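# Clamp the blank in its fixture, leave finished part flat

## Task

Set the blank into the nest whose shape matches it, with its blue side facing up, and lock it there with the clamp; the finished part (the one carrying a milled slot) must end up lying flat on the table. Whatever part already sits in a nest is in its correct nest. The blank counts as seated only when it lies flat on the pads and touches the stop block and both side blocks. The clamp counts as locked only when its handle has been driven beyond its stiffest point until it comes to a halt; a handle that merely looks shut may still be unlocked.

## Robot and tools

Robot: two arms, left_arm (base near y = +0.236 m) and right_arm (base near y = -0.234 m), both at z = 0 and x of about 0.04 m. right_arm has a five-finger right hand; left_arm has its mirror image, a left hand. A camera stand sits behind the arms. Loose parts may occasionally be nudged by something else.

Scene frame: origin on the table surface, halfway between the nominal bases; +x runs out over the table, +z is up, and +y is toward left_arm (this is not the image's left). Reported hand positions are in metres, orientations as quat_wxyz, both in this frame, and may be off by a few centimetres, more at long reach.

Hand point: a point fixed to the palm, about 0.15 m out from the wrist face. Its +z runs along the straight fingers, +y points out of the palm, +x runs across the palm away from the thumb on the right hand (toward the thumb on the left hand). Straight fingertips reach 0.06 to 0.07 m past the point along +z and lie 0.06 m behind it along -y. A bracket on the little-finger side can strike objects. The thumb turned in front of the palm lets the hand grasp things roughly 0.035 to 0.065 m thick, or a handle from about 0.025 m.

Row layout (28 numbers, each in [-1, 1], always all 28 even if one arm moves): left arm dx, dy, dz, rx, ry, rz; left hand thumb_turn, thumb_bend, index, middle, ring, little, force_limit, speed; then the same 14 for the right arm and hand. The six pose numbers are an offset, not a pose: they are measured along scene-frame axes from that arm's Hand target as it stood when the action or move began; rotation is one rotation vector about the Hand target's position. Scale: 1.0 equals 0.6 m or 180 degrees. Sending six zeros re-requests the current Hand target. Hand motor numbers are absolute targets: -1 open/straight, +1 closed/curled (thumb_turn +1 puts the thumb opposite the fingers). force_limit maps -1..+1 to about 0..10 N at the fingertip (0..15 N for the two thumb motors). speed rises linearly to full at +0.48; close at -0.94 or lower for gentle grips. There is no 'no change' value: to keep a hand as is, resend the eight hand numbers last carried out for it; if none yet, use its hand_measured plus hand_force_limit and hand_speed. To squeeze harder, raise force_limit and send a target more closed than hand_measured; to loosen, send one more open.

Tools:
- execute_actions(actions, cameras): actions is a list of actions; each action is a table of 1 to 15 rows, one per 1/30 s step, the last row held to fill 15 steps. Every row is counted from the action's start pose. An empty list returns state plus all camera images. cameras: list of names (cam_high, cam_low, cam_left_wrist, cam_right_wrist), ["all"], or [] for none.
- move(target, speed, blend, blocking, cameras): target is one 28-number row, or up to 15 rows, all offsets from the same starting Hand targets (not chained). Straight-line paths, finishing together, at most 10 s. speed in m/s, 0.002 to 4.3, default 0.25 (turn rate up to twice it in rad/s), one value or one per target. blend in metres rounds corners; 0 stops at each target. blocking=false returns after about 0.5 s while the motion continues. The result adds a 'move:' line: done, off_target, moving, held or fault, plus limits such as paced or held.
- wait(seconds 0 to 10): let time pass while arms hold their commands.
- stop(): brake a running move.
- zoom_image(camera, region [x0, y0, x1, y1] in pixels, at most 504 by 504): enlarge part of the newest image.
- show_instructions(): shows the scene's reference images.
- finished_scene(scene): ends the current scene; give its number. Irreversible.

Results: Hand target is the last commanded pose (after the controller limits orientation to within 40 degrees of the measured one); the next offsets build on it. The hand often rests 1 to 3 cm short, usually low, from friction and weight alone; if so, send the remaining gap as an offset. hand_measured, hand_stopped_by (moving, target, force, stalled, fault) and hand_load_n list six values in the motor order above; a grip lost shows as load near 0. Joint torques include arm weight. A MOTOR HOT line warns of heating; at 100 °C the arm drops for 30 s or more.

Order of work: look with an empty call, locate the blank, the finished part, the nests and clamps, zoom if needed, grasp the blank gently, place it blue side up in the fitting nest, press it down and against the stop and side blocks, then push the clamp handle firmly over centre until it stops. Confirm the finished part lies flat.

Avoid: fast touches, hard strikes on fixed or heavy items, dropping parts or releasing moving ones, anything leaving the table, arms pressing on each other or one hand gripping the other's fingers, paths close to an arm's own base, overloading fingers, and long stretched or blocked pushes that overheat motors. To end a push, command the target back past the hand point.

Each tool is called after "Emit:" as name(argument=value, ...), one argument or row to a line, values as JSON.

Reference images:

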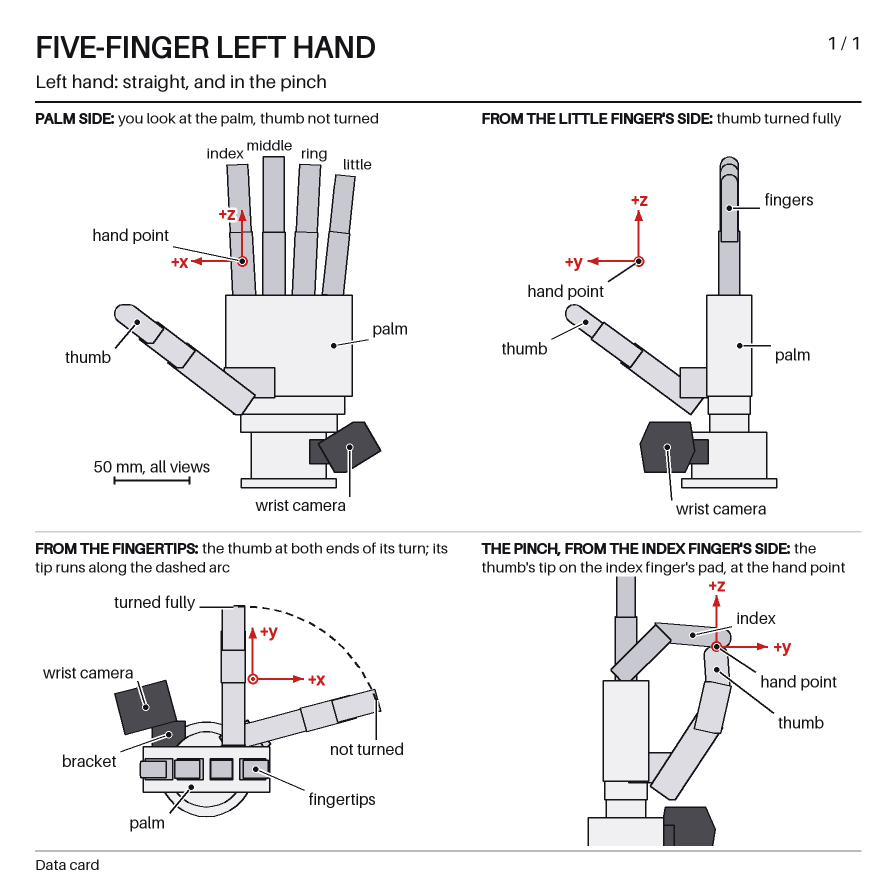

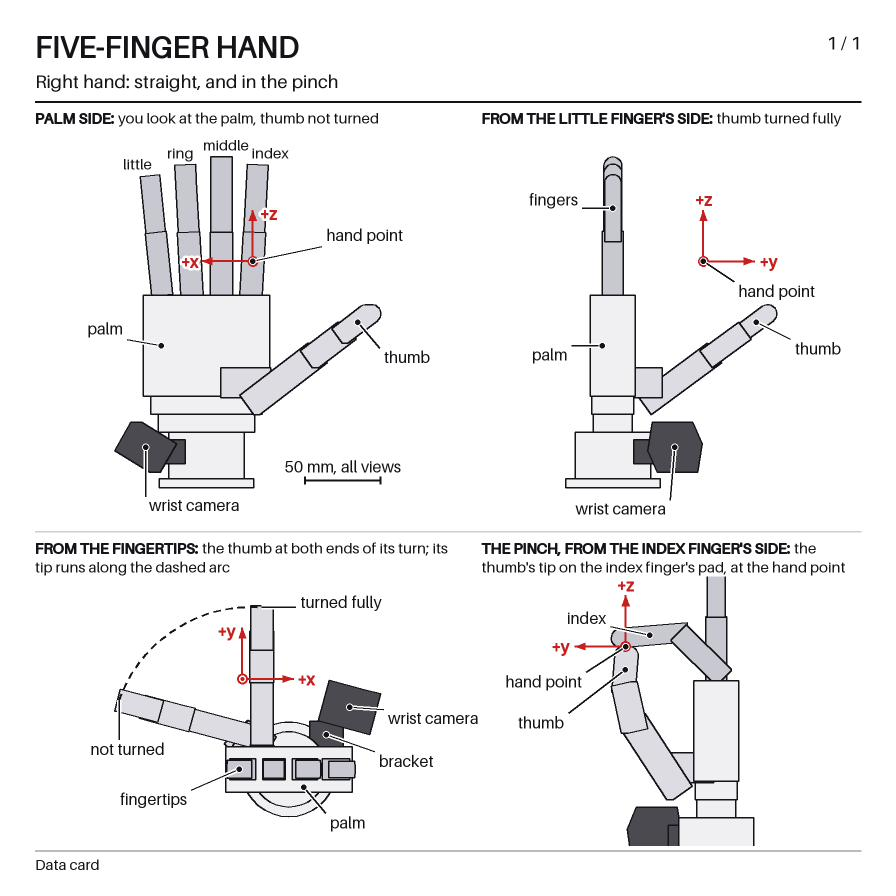

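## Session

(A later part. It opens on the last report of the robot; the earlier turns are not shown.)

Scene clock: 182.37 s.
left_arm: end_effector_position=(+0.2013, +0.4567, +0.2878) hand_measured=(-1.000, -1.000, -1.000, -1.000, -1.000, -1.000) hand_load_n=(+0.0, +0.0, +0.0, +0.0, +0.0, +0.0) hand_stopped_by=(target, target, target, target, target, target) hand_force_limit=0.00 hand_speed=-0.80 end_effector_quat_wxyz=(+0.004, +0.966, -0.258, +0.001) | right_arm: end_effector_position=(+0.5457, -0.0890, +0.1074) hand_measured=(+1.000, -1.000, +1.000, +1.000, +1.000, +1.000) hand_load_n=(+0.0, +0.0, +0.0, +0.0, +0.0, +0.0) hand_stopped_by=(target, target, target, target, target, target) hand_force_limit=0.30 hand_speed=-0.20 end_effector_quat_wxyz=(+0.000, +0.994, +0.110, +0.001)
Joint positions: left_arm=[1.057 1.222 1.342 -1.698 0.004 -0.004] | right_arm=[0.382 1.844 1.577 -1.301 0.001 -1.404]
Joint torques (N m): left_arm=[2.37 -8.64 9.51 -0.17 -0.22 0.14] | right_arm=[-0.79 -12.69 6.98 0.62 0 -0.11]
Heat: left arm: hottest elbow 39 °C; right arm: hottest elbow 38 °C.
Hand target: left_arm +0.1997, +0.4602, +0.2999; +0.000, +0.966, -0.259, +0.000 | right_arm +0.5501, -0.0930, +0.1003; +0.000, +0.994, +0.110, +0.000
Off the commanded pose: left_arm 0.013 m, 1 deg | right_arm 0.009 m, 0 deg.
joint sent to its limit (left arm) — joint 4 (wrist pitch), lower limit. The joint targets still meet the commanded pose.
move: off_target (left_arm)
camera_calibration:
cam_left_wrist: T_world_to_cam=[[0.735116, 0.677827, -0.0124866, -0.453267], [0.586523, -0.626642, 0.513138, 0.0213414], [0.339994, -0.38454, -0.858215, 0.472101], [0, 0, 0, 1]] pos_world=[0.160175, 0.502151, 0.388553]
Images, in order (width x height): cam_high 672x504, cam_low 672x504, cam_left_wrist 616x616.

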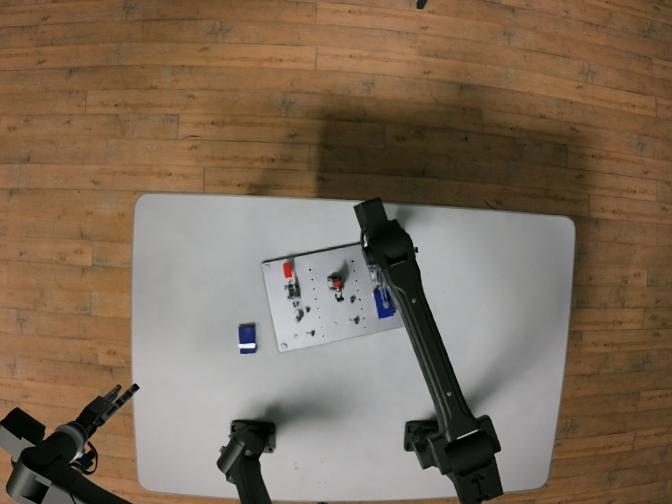

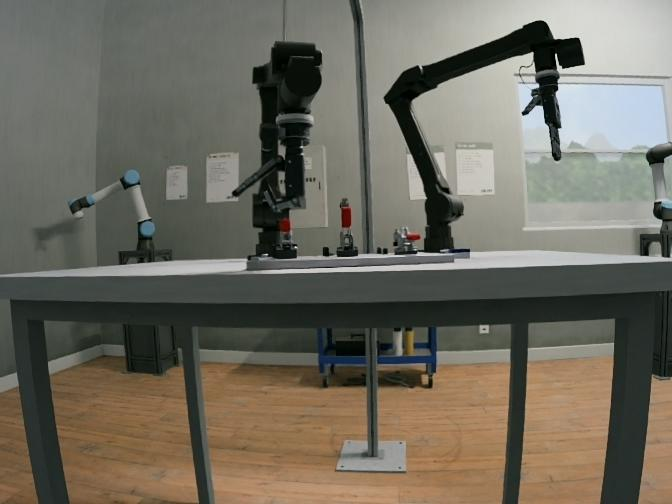

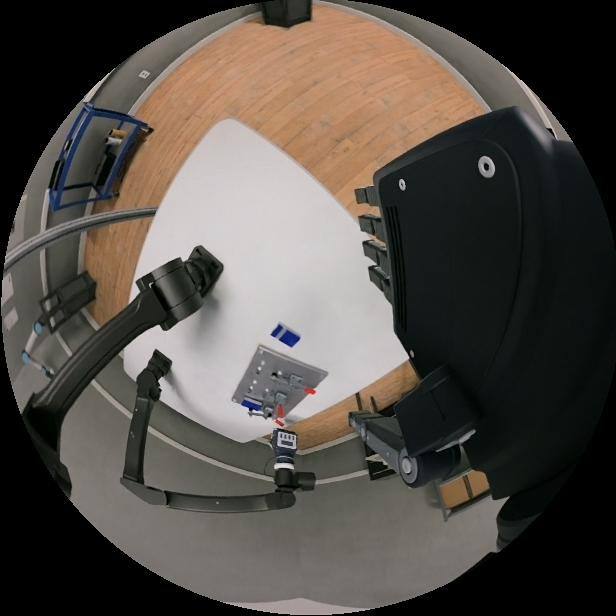

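Emit:
move(
  target=[
    [0,0,0,0,0,0,-1,-1,-1,-1,-1,-1,0,-0.8, 0.004,0.0,-0.07,0,0,0,1,-1,1,1,1,1,0.3,-0.2],
  ],
  speed=0.06,
  cameras=["cam_high","cam_low","cam_left_wrist"],
)

Emit:
zoom_image(
  camera="cam_left_wrist",
  region=[240, 400, 300, 460],
)

Emit:
zoom_image(
  camera="cam_low",
  region=[250, 180, 330, 260],
)

Scene clock: 185.77 s.
left_arm: end_effector_position=(+0.2013, +0.4567, +0.2878) hand_measured=(-1.000, -1.000, -1.000, -1.000, -1.000, -1.000) hand_load_n=(+0.0, +0.0, +0.0, +0.0, +0.0, +0.0) hand_stopped_by=(target, target, target, target, target, target) hand_force_limit=0.00 hand_speed=-0.80 end_effector_quat_wxyz=(+0.004, +0.966, -0.258, +0.001) | right_arm: end_effector_position=(+0.5497, -0.0874, +0.0776) hand_measured=(+1.000, -1.000, +1.000, +1.000, +1.000, +1.000) hand_load_n=(+0.0, +0.0, +0.0, -1.0, +0.0, +0.5) hand_stopped_by=(target, target, target, target, target, target) hand_force_limit=0.30 hand_speed=-0.20 end_effector_quat_wxyz=(-0.002, +0.994, +0.110, +0.007)
Joint positions: left_arm=[1.057 1.222 1.342 -1.698 0.004 -0.004] | right_arm=[0.382 1.869 1.533 -1.219 0.001 -1.404]
Joint torques (N m): left_arm=[2.43 -8.7 9.51 -0.17 -0.22 0.14] | right_arm=[-0.73 -11.75 6.11 0.96 -0.01 -0.11]
Heat: left arm: hottest elbow 39 °C; right arm: hottest elbow 38 °C.
Hand target: left_arm +0.1997, +0.4602, +0.2999; +0.000, +0.966, -0.259, +0.000 | right_arm +0.5525, -0.0931, +0.0583; +0.000, +0.994, +0.110, +0.000
Off the commanded pose: left_arm 0.013 m, 1 deg | right_arm 0.020 m, 1 deg.
joint sent to its limit (left arm) — joint 4 (wrist pitch), lower limit. The joint targets still meet the commanded pose.
move: off_target (left_arm, right_arm)
camera_calibration:
cam_left_wrist: T_world_to_cam=[[0.735116, 0.677827, -0.0124866, -0.453267], [0.586523, -0.626642, 0.513138, 0.0213414], [0.339994, -0.38454, -0.858215, 0.472101], [0, 0, 0, 1]] pos_world=[0.160175, 0.502151, 0.388553]
Images, in order (width x height): cam_high 672x504, cam_low 672x504, cam_left_wrist 616x616.

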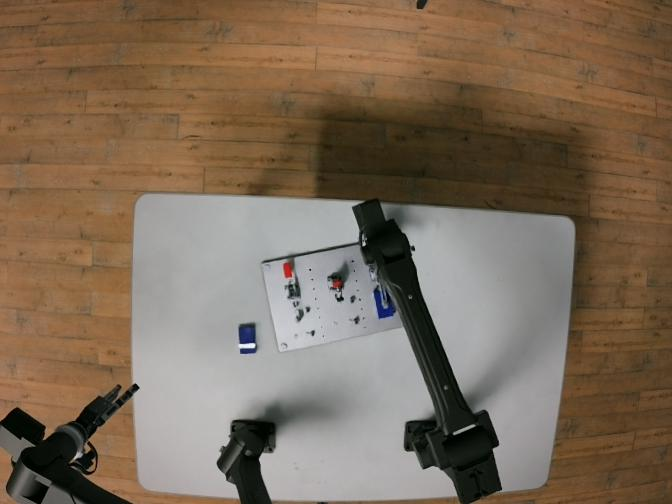

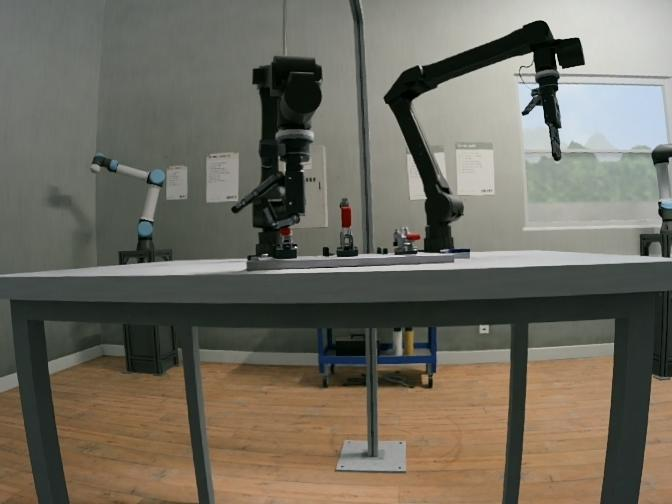

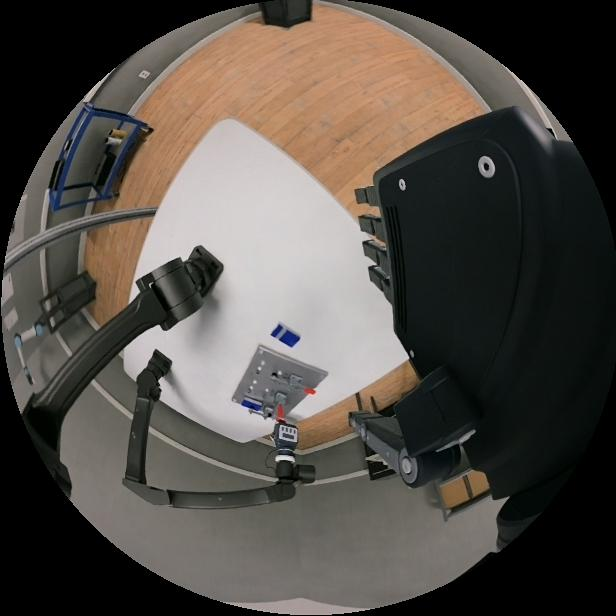

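Scaled by 8.400 from the camera's 616x616 image, which has a finer 880x880 frame.

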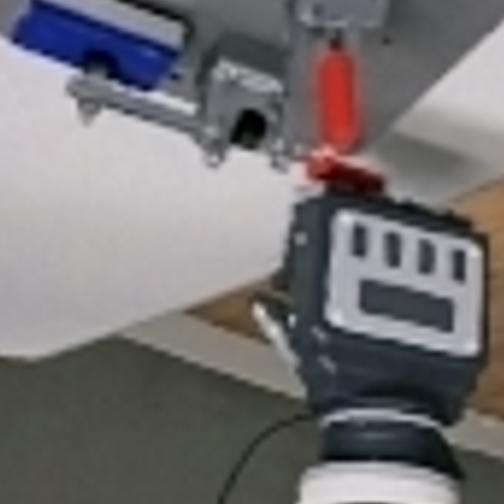

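Scaled by 6.300 from the camera's 672x504 image, which has a finer 960x720 frame.

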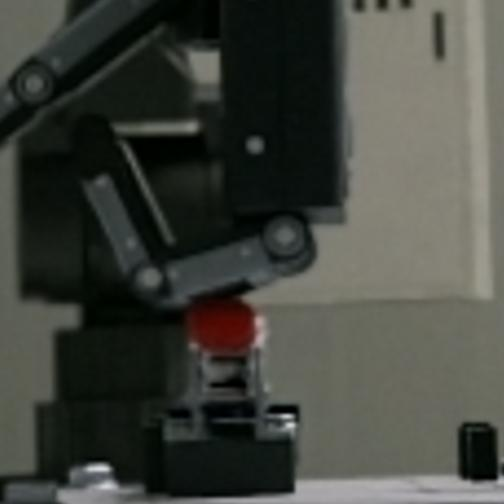

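Emit:
move(
  target=[
    [0,0,0,0,0,0,-1,-1,-1,-1,-1,-1,0,-0.8, 0.0,0.0,-0.06,0,0,0,1,-1,1,1,1,1,0.3,-0.2],
  ],
  speed=0.06,
  cameras=["cam_low","cam_left_wrist"],
)

Emit:
zoom_image(
  camera="cam_left_wrist",
  region=[240, 400, 300, 460],
)

Emit:
zoom_image(
  camera="cam_low",
  region=[250, 180, 330, 260],
)

Scene clock: 187.63 s.
left_arm: end_effector_position=(+0.2013, +0.4567, +0.2878) hand_measured=(-1.000, -1.000, -1.000, -1.000, -1.000, -1.000) hand_load_n=(+0.0, +0.0, +0.0, +0.0, +0.0, +0.0) hand_stopped_by=(target, target, target, target, target, target) hand_force_limit=0.00 hand_speed=-0.80 end_effector_quat_wxyz=(+0.004, +0.966, -0.258, +0.001) | right_arm: end_effector_position=(+0.5504, -0.0877, +0.0724) hand_measured=(+1.000, -1.000, +1.000, +1.000, +1.000, +1.000) hand_load_n=(+0.0, +0.0, -0.5, -3.5, +0.0, +0.0) hand_stopped_by=(target, target, target, target, target, target) hand_force_limit=0.30 hand_speed=-0.20 end_effector_quat_wxyz=(-0.004, +0.994, +0.110, +0.021)
Joint positions: left_arm=[1.057 1.222 1.342 -1.698 0.004 -0.004] | right_arm=[0.382 1.857 1.501 -1.174 0.004 -1.404]
Joint torques (N m): left_arm=[2.43 -8.64 9.5 -0.17 -0.22 0.15] | right_arm=[-0.5 -7.82 4.55 2.35 -0.13 -0.06]
Heat: left arm: hottest elbow 39 °C; right arm: hottest elbow 38 °C.
Hand target: left_arm +0.1997, +0.4602, +0.2999; +0.000, +0.966, -0.259, +0.000 | right_arm +0.5525, -0.0930, +0.0224; +0.000, +0.994, +0.110, +0.000
Off the commanded pose: left_arm 0.013 m, 1 deg | right_arm 0.050 m, 2 deg.
joint sent to its limit (left arm) — joint 4 (wrist pitch), lower limit. The joint targets still meet the commanded pose.
move: off_target (left_arm, right_arm)
camera_calibration:
cam_left_wrist: T_world_to_cam=[[0.735116, 0.677827, -0.0124866, -0.453267], [0.586523, -0.626642, 0.513138, 0.0213414], [0.339994, -0.38454, -0.858215, 0.472101], [0, 0, 0, 1]] pos_world=[0.160175, 0.502151, 0.388553]
Images, in order (width x height): cam_low 672x504, cam_left_wrist 616x616.

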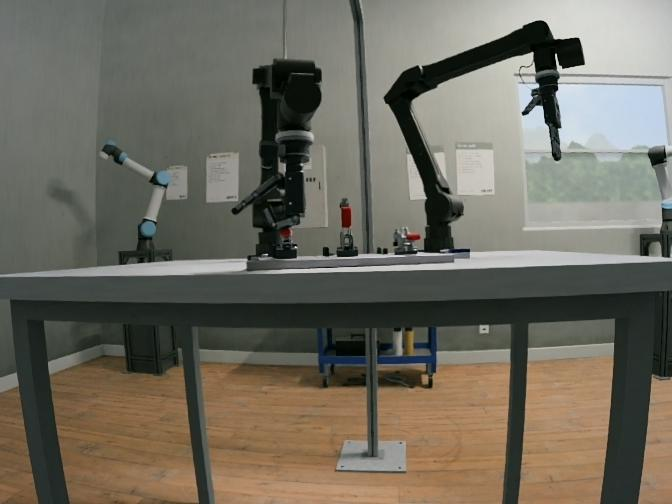

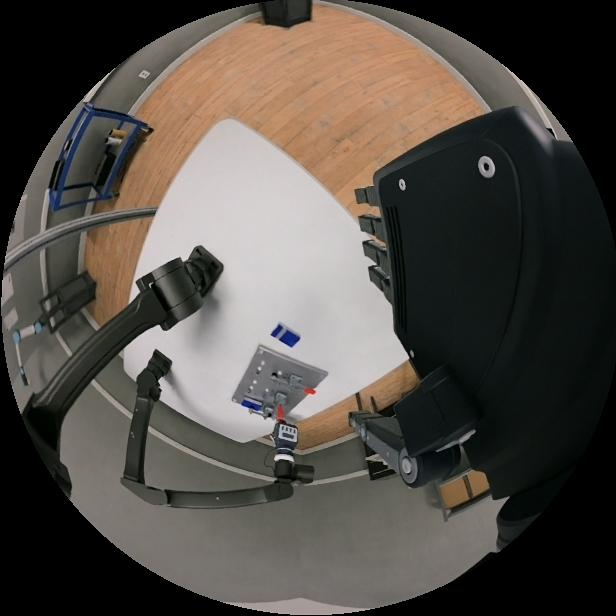

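Scaled by 8.400 from the camera's 616x616 image, which has a finer 880x880 frame.

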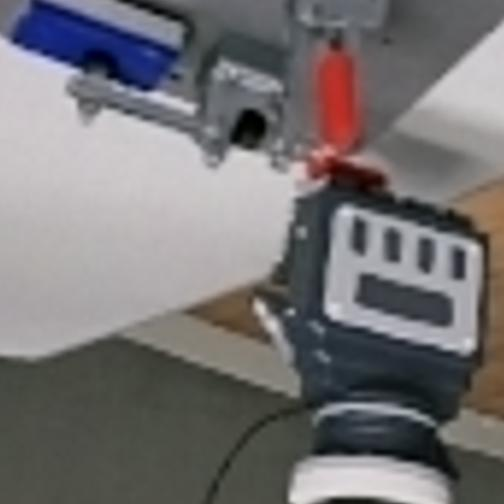

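Scaled by 6.300 from the camera's 672x504 image, which has a finer 960x720 frame.

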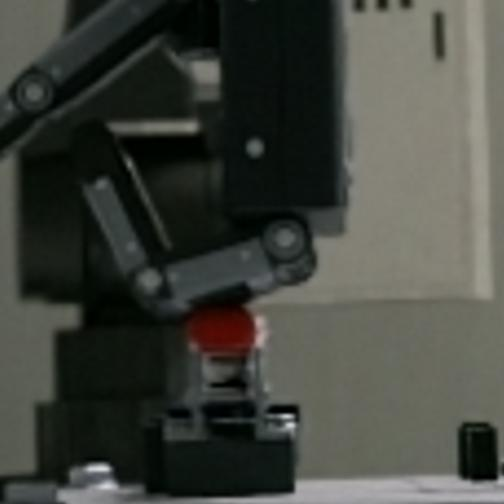

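Emit:
move(
  target=[
    [0,0,0,0,0,0,-1,-1,-1,-1,-1,-1,0,-0.8, 0.0,0.0,-0.045,0,0,0,1,-1,1,1,1,1,0.3,-0.2],
  ],
  speed=0.06,
  cameras=["cam_low","cam_left_wrist"],
)

Emit:
zoom_image(
  camera="cam_left_wrist",
  region=[240, 400, 300, 460],
)

Emit:
zoom_image(
  camera="cam_low",
  region=[250, 180, 330, 260],
)

Scene clock: 189.83 s.
left_arm: end_effector_position=(+0.2013, +0.4567, +0.2878) hand_measured=(-1.000, -1.000, -1.000, -1.000, -1.000, -1.000) hand_load_n=(+0.0, +0.0, +0.0, +0.0, +0.0, +0.0) hand_stopped_by=(target, target, target, target, target, target) hand_force_limit=0.00 hand_speed=-0.80 end_effector_quat_wxyz=(+0.004, +0.966, -0.258, +0.001) | right_arm: end_effector_position=(+0.5506, -0.0880, +0.0699) hand_measured=(+1.000, -1.000, +1.000, +1.000, +1.000, +1.000) hand_load_n=(+0.0, -0.5, -3.0, -2.0, +0.0, +0.0) hand_stopped_by=(target, target, target, target, target, target) hand_force_limit=0.30 hand_speed=-0.20 end_effector_quat_wxyz=(-0.007, +0.993, +0.110, +0.034)
Joint positions: left_arm=[1.057 1.222 1.342 -1.698 0.004 -0.004] | right_arm=[0.382 1.841 1.474 -1.135 0.006 -1.404]
Joint torques (N m): left_arm=[2.37 -8.7 9.5 -0.17 -0.22 0.15] | right_arm=[-0.91 -5.07 3.71 2.88 -0.16 -0.12]
Heat: left arm: hottest elbow 39 °C; right arm: hottest elbow 38 °C.
Hand target: left_arm +0.1997, +0.4602, +0.2999; +0.000, +0.966, -0.259, +0.000 | right_arm +0.5525, -0.0931, -0.0047; +0.000, +0.994, +0.110, +0.000
Off the commanded pose: left_arm 0.013 m, 1 deg | right_arm 0.075 m, 4 deg.
joint sent to its limit (left arm) — joint 4 (wrist pitch), lower limit. The joint targets still meet the commanded pose.
move: off_target (left_arm, right_arm)
camera_calibration:
cam_left_wrist: T_world_to_cam=[[0.735116, 0.677827, -0.0124866, -0.453267], [0.586523, -0.626642, 0.513138, 0.0213414], [0.339994, -0.38454, -0.858215, 0.472101], [0, 0, 0, 1]] pos_world=[0.160175, 0.502151, 0.388553]
Images, in order (width x height): cam_low 672x504, cam_left_wrist 616x616.

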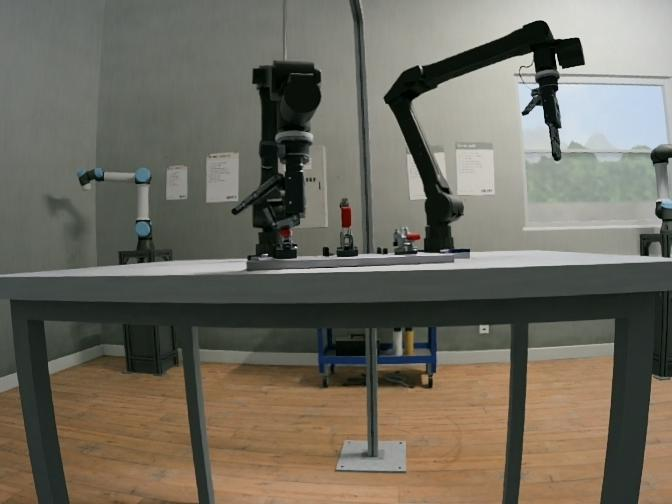

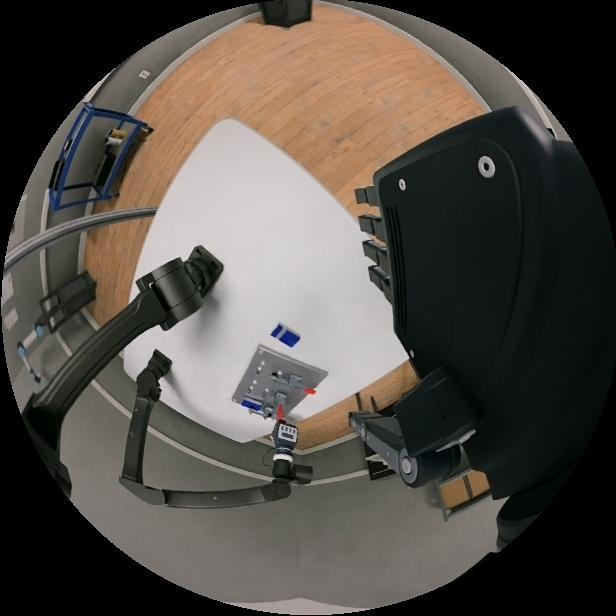

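Scaled by 8.400 from the camera's 616x616 image, which has a finer 880x880 frame.

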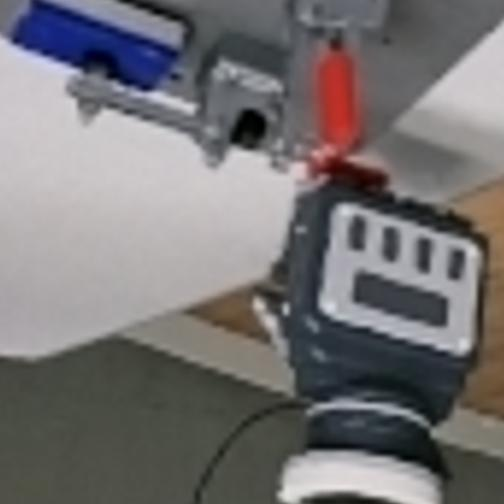

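Scaled by 6.300 from the camera's 672x504 image, which has a finer 960x720 frame.

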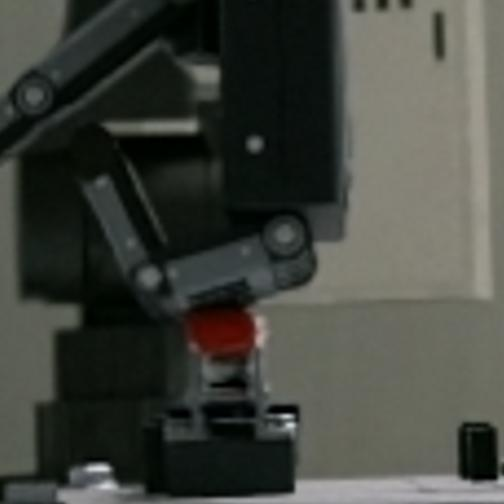

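Emit:
move(
  target=[
    [0,0,0,0,0,0,-1,-1,-1,-1,-1,-1,0,-0.8, 0.0,0.0,-0.045,0,0,0,1,-1,1,1,1,1,0.3,-0.2],
  ],
  speed=0.06,
  cameras=["cam_low","cam_left_wrist"],
)

Emit:
zoom_image(
  camera="cam_left_wrist",
  region=[240, 400, 300, 460],
)

Emit:
zoom_image(
  camera="cam_low",
  region=[250, 180, 330, 260],
)

Scene clock: 191.93 s.
left_arm: end_effector_position=(+0.2013, +0.4567, +0.2878) hand_measured=(-1.000, -1.000, -1.000, -1.000, -1.000, -1.000) hand_load_n=(+0.0, +0.0, +0.0, +0.0, +0.0, +0.0) hand_stopped_by=(target, target, target, target, target, target) hand_force_limit=0.00 hand_speed=-0.80 end_effector_quat_wxyz=(+0.004, +0.966, -0.258, +0.001) | right_arm: end_effector_position=(+0.5530, -0.0877, +0.0656) hand_measured=(+1.000, -1.000, +1.000, +1.000, +1.000, +1.000) hand_load_n=(+0.0, +0.0, -6.0, +0.0, +0.0, +0.0) hand_stopped_by=(target, target, target, target, target, target) hand_force_limit=0.30 hand_speed=-0.20 end_effector_quat_wxyz=(-0.010, +0.993, +0.110, +0.050)
Joint positions: left_arm=[1.057 1.222 1.342 -1.698 0.004 -0.004] | right_arm=[0.382 1.828 1.444 -1.084 0.009 -1.404]
Joint torques (N m): left_arm=[2.37 -8.7 9.5 -0.17 -0.22 0.14] | right_arm=[-0.32 -2.84 3.43 3.33 -0.37 -0.11]
Heat: left arm: hottest elbow 39 °C; right arm: hottest elbow 38 °C.
Hand target: left_arm +0.1997, +0.4602, +0.2999; +0.000, +0.966, -0.259, +0.000 | right_arm +0.5525, -0.0930, -0.0316; +0.000, +0.994, +0.110, +0.000
Off the commanded pose: left_arm 0.013 m, 1 deg | right_arm 0.097 m, 6 deg.
joint sent to its limit (left arm) — joint 4 (wrist pitch), lower limit. The joint targets still meet the commanded pose.
move: off_target (left_arm, right_arm)
camera_calibration:
cam_left_wrist: T_world_to_cam=[[0.735116, 0.677827, -0.0124866, -0.453267], [0.586523, -0.626642, 0.513138, 0.0213414], [0.339994, -0.38454, -0.858215, 0.472101], [0, 0, 0, 1]] pos_world=[0.160175, 0.502151, 0.388553]
Images, in order (width x height): cam_low 672x504, cam_left_wrist 616x616.

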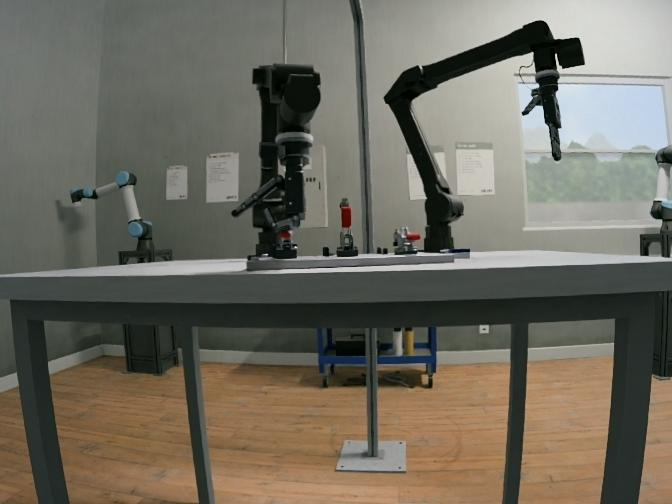

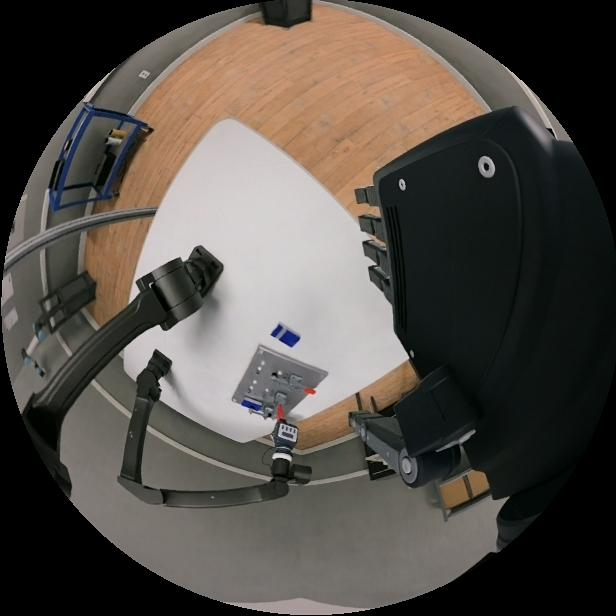

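Scaled by 8.400 from the camera's 616x616 image, which has a finer 880x880 frame.

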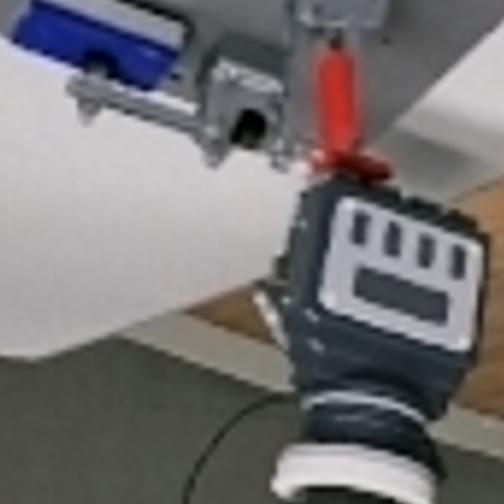

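Scaled by 6.300 from the camera's 672x504 image, which has a finer 960x720 frame.

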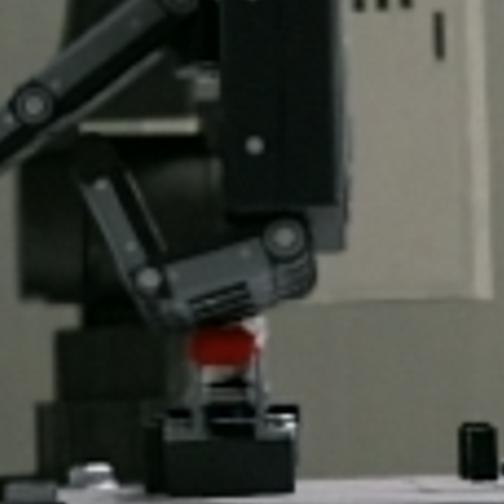

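Emit:
zoom_image(
  camera="cam_low",
  region=[370, 180, 450, 260],
)

Scaled by 6.300 from the camera's 672x504 image, which has a finer 960x720 frame.

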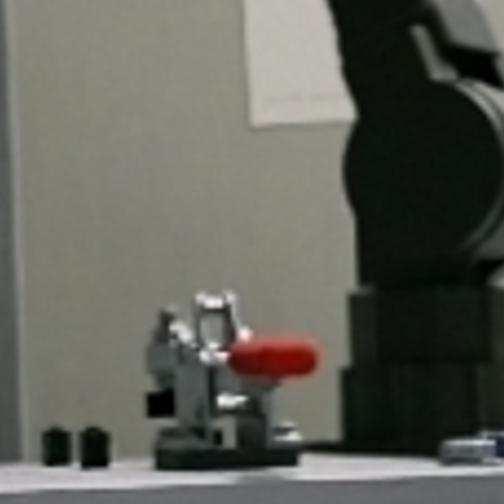

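Emit:
move(
  target=[
    [0,0,0,0,0,0,-1,-1,-1,-1,-1,-1,0,-0.8, 0.0,0.0,-0.03,0,0,0,1,-1,1,1,1,1,0.3,-0.2],
  ],
  speed=0.06,
  cameras=["cam_low"],
)

Emit:
zoom_image(
  camera="cam_low",
  region=[250, 180, 330, 260],
)

Scene clock: 195.23 s.
left_arm: end_effector_position=(+0.2013, +0.4567, +0.2878) hand_measured=(-1.000, -1.000, -1.000, -1.000, -1.000, -1.000) hand_load_n=(+0.0, +0.0, +0.0, +0.0, +0.0, +0.0) hand_stopped_by=(target, target, target, target, target, target) hand_force_limit=0.00 hand_speed=-0.80 end_effector_quat_wxyz=(+0.004, +0.966, -0.258, +0.001) | right_arm: end_effector_position=(+0.5527, -0.0878, +0.0632) hand_measured=(+1.000, -1.000, +1.000, +1.000, +1.000, +1.000) hand_load_n=(+0.0, +0.0, -6.5, +0.0, +0.0, +0.0) hand_stopped_by=(target, target, target, target, target, target) hand_force_limit=0.30 hand_speed=-0.20 end_effector_quat_wxyz=(-0.012, +0.992, +0.110, +0.058)
Joint positions: left_arm=[1.057 1.222 1.342 -1.698 0.004 -0.004] | right_arm=[0.382 1.82 1.425 -1.058 0.009 -1.404]
Joint torques (N m): left_arm=[2.43 -8.7 9.5 -0.17 -0.22 0.14] | right_arm=[-0.91 -0.56 2.93 3.48 -0.35 -0.07]
Heat: left arm: hottest elbow 40 °C; right arm: hottest elbow 37 °C.
Hand target: left_arm +0.1997, +0.4602, +0.2999; +0.000, +0.966, -0.259, +0.000 | right_arm +0.5524, -0.0931, -0.0498; +0.000, +0.994, +0.110, +0.000
Off the commanded pose: left_arm 0.013 m, 1 deg | right_arm 0.113 m, 7 deg.
joint sent to its limit (left arm) — joint 4 (wrist pitch), lower limit. The joint targets still meet the commanded pose.
move: off_target (left_arm, right_arm)
Images, in order (width x height): cam_low 672x504.

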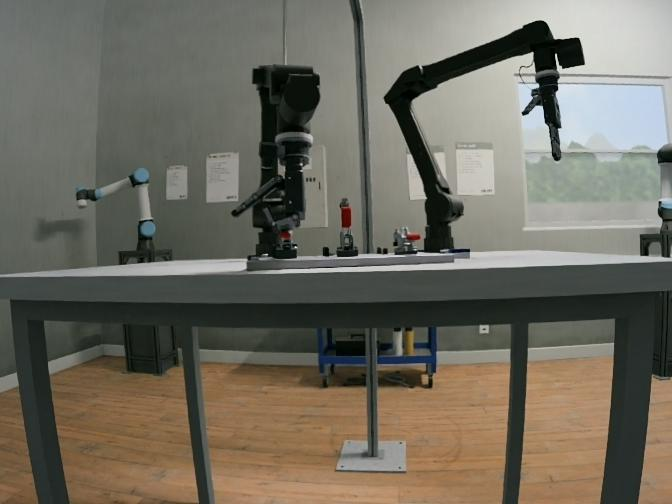

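Scaled by 6.300 from the camera's 672x504 image, which has a finer 960x720 frame.

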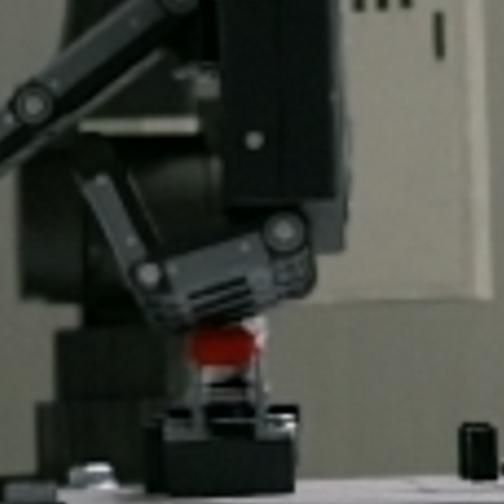

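Emit:
move(
  target=[
    [0,0,0,0,0,0,-1,-1,-1,-1,-1,-1,0,-0.8, 0.0,0.0,0.2,0,0,0,1,-1,1,1,1,1,0.3,-0.2],
    [0,0,0,0,0,0,-1,-1,-1,-1,-1,-1,0,-0.8, -0.15,-0.1,0.45,0,0,0,1,-1,1,1,1,1,0.3,-0.2],
  ],
  speed=[0.12,0.2],
  blend=[0.03,0],
  cameras=["cam_high","cam_low","cam_left_wrist"],
)

Emit:
zoom_image(
  camera="cam_left_wrist",
  region=[240, 390, 300, 450],
)

Emit:
zoom_image(
  camera="cam_low",
  region=[250, 180, 330, 260],
)

Emit:
zoom_image(
  camera="cam_high",
  region=[345, 230, 415, 300],
)

Scene clock: 199.03 s.
left_arm: end_effector_position=(+0.2013, +0.4567, +0.2878) hand_measured=(-1.000, -1.000, -1.000, -1.000, -1.000, -1.000) hand_load_n=(+0.0, +0.0, +0.0, +0.0, +0.0, +0.0) hand_stopped_by=(target, target, target, target, target, target) hand_force_limit=0.00 hand_speed=-0.80 end_effector_quat_wxyz=(+0.004, +0.966, -0.258, +0.001) | right_arm: end_effector_position=(+0.4631, -0.1474, +0.2132) hand_measured=(+1.000, -1.000, +1.000, +1.000, +1.000, +1.000) hand_load_n=(+0.0, +0.0, +0.0, +0.0, +0.0, +0.0) hand_stopped_by=(target, target, target, target, target, target) hand_force_limit=0.30 hand_speed=-0.20 end_effector_quat_wxyz=(+0.002, +0.994, +0.110, -0.004)
Joint positions: left_arm=[1.057 1.222 1.342 -1.698 0.004 -0.004] | right_arm=[0.332 1.55 1.472 -1.501 0.001 -1.453]
Joint torques (N m): left_arm=[2.43 -8.64 9.5 -0.16 -0.22 0.14] | right_arm=[-1.49 -11.58 7.2 -0.39 -0.02 -0.18]
Heat: left arm: hottest elbow 40 °C; right arm: hottest elbow 37 °C.
Hand target: left_arm +0.1997, +0.4602, +0.2999; +0.000, +0.966, -0.259, +0.000 | right_arm +0.4624, -0.1529, +0.2202; +0.000, +0.994, +0.110, +0.000
Off the commanded pose: left_arm 0.013 m, 1 deg | right_arm 0.009 m, 0 deg.
joint sent to its limit (left arm) — joint 4 (wrist pitch), lower limit. The joint targets still meet the commanded pose.
move: off_target (left_arm)
camera_calibration:
cam_left_wrist: T_world_to_cam=[[0.735116, 0.677827, -0.0124866, -0.453267], [0.586523, -0.626642, 0.513138, 0.0213414], [0.339994, -0.38454, -0.858215, 0.472101], [0, 0, 0, 1]] pos_world=[0.160175, 0.502151, 0.388553]
Images, in order (width x height): cam_high 672x504, cam_low 672x504, cam_left_wrist 616x616.

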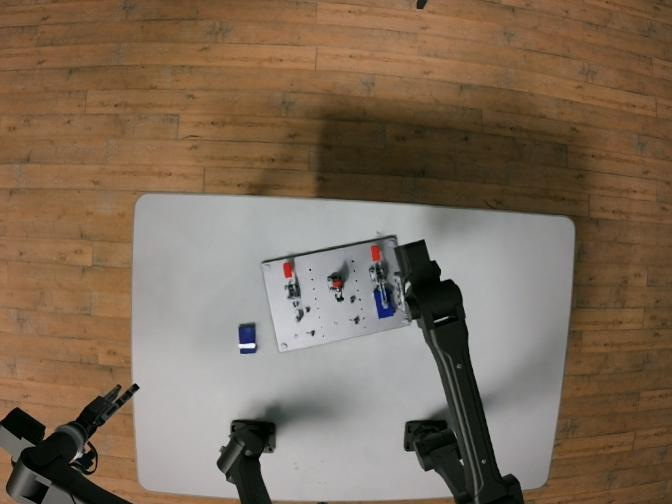

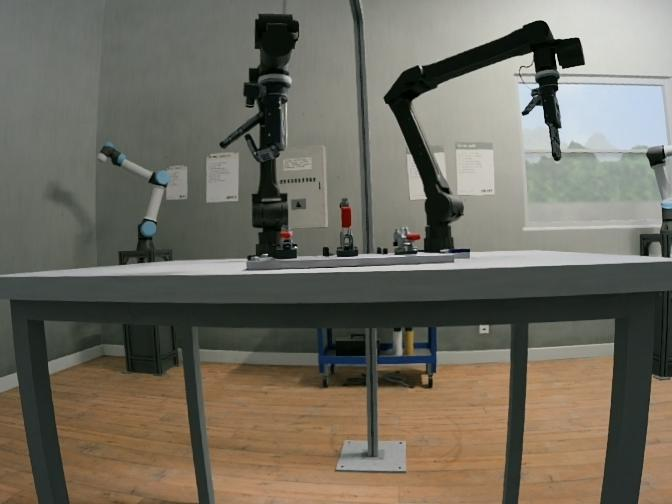

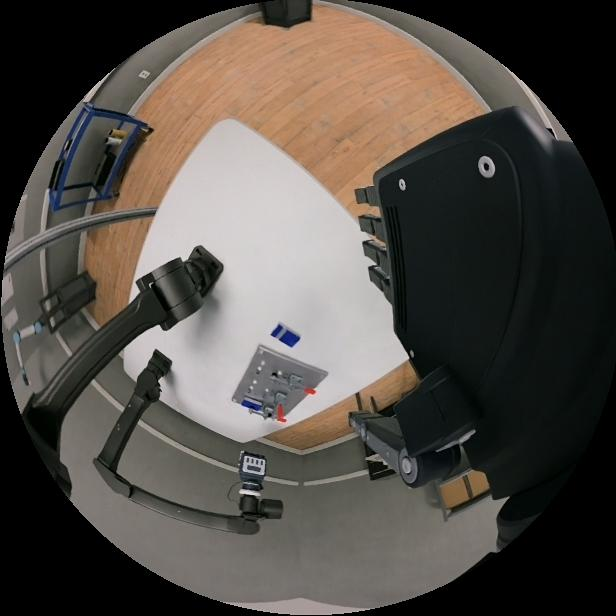

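Scaled by 8.400 from the camera's 616x616 image, which has a finer 880x880 frame.

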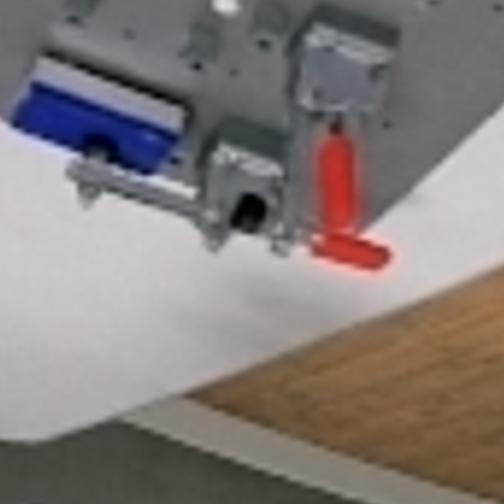

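Scaled by 6.300 from the camera's 672x504 image, which has a finer 960x720 frame.

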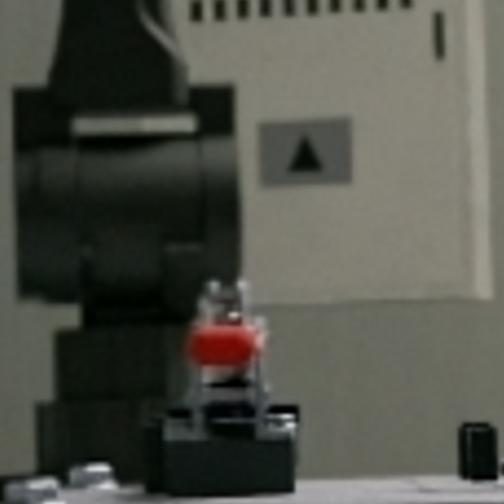

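Scaled by 7.200 from the camera's 672x504 image, which has a finer 960x720 frame.

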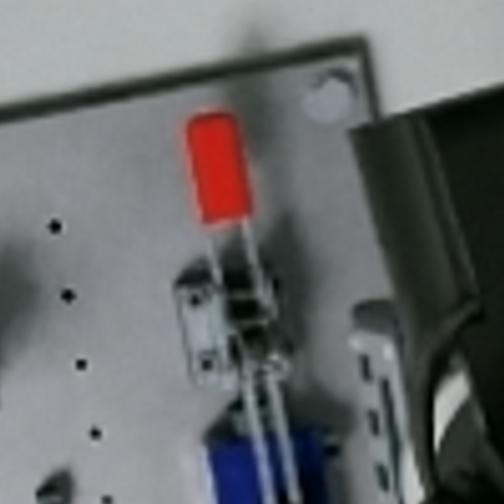

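Emit:
zoom_image(
  camera="cam_high",
  region=[345, 260, 415, 330],
)

Emit:
zoom_image(
  camera="cam_high",
  region=[225, 310, 275, 360],
)

Emit:
zoom_image(
  camera="cam_low",
  region=[260, 200, 320, 260],
)

Scaled by 7.200 from the camera's 672x504 image, which has a finer 960x720 frame.

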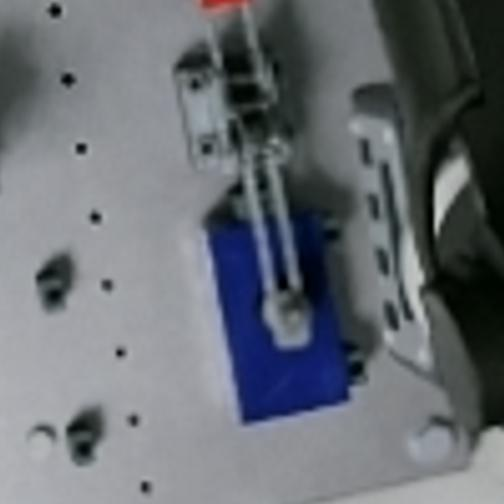

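Scaled by 10.080 from the camera's 672x504 image, which has a finer 960x720 frame.

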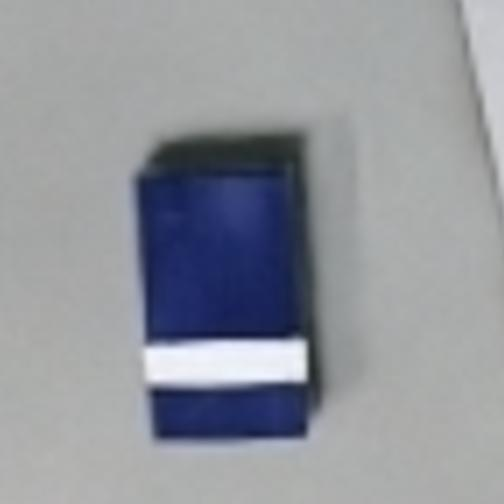

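Scaled by 8.400 from the camera's 672x504 image, which has a finer 960x720 frame.

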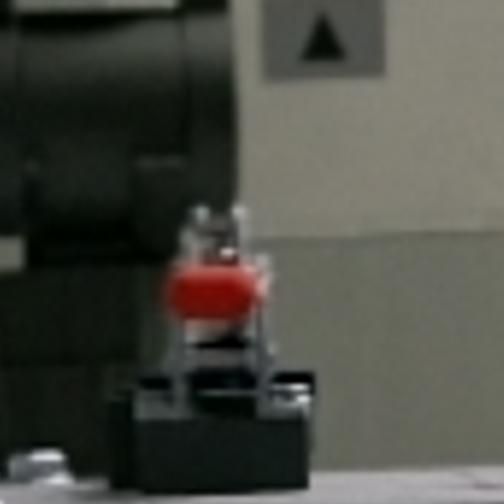

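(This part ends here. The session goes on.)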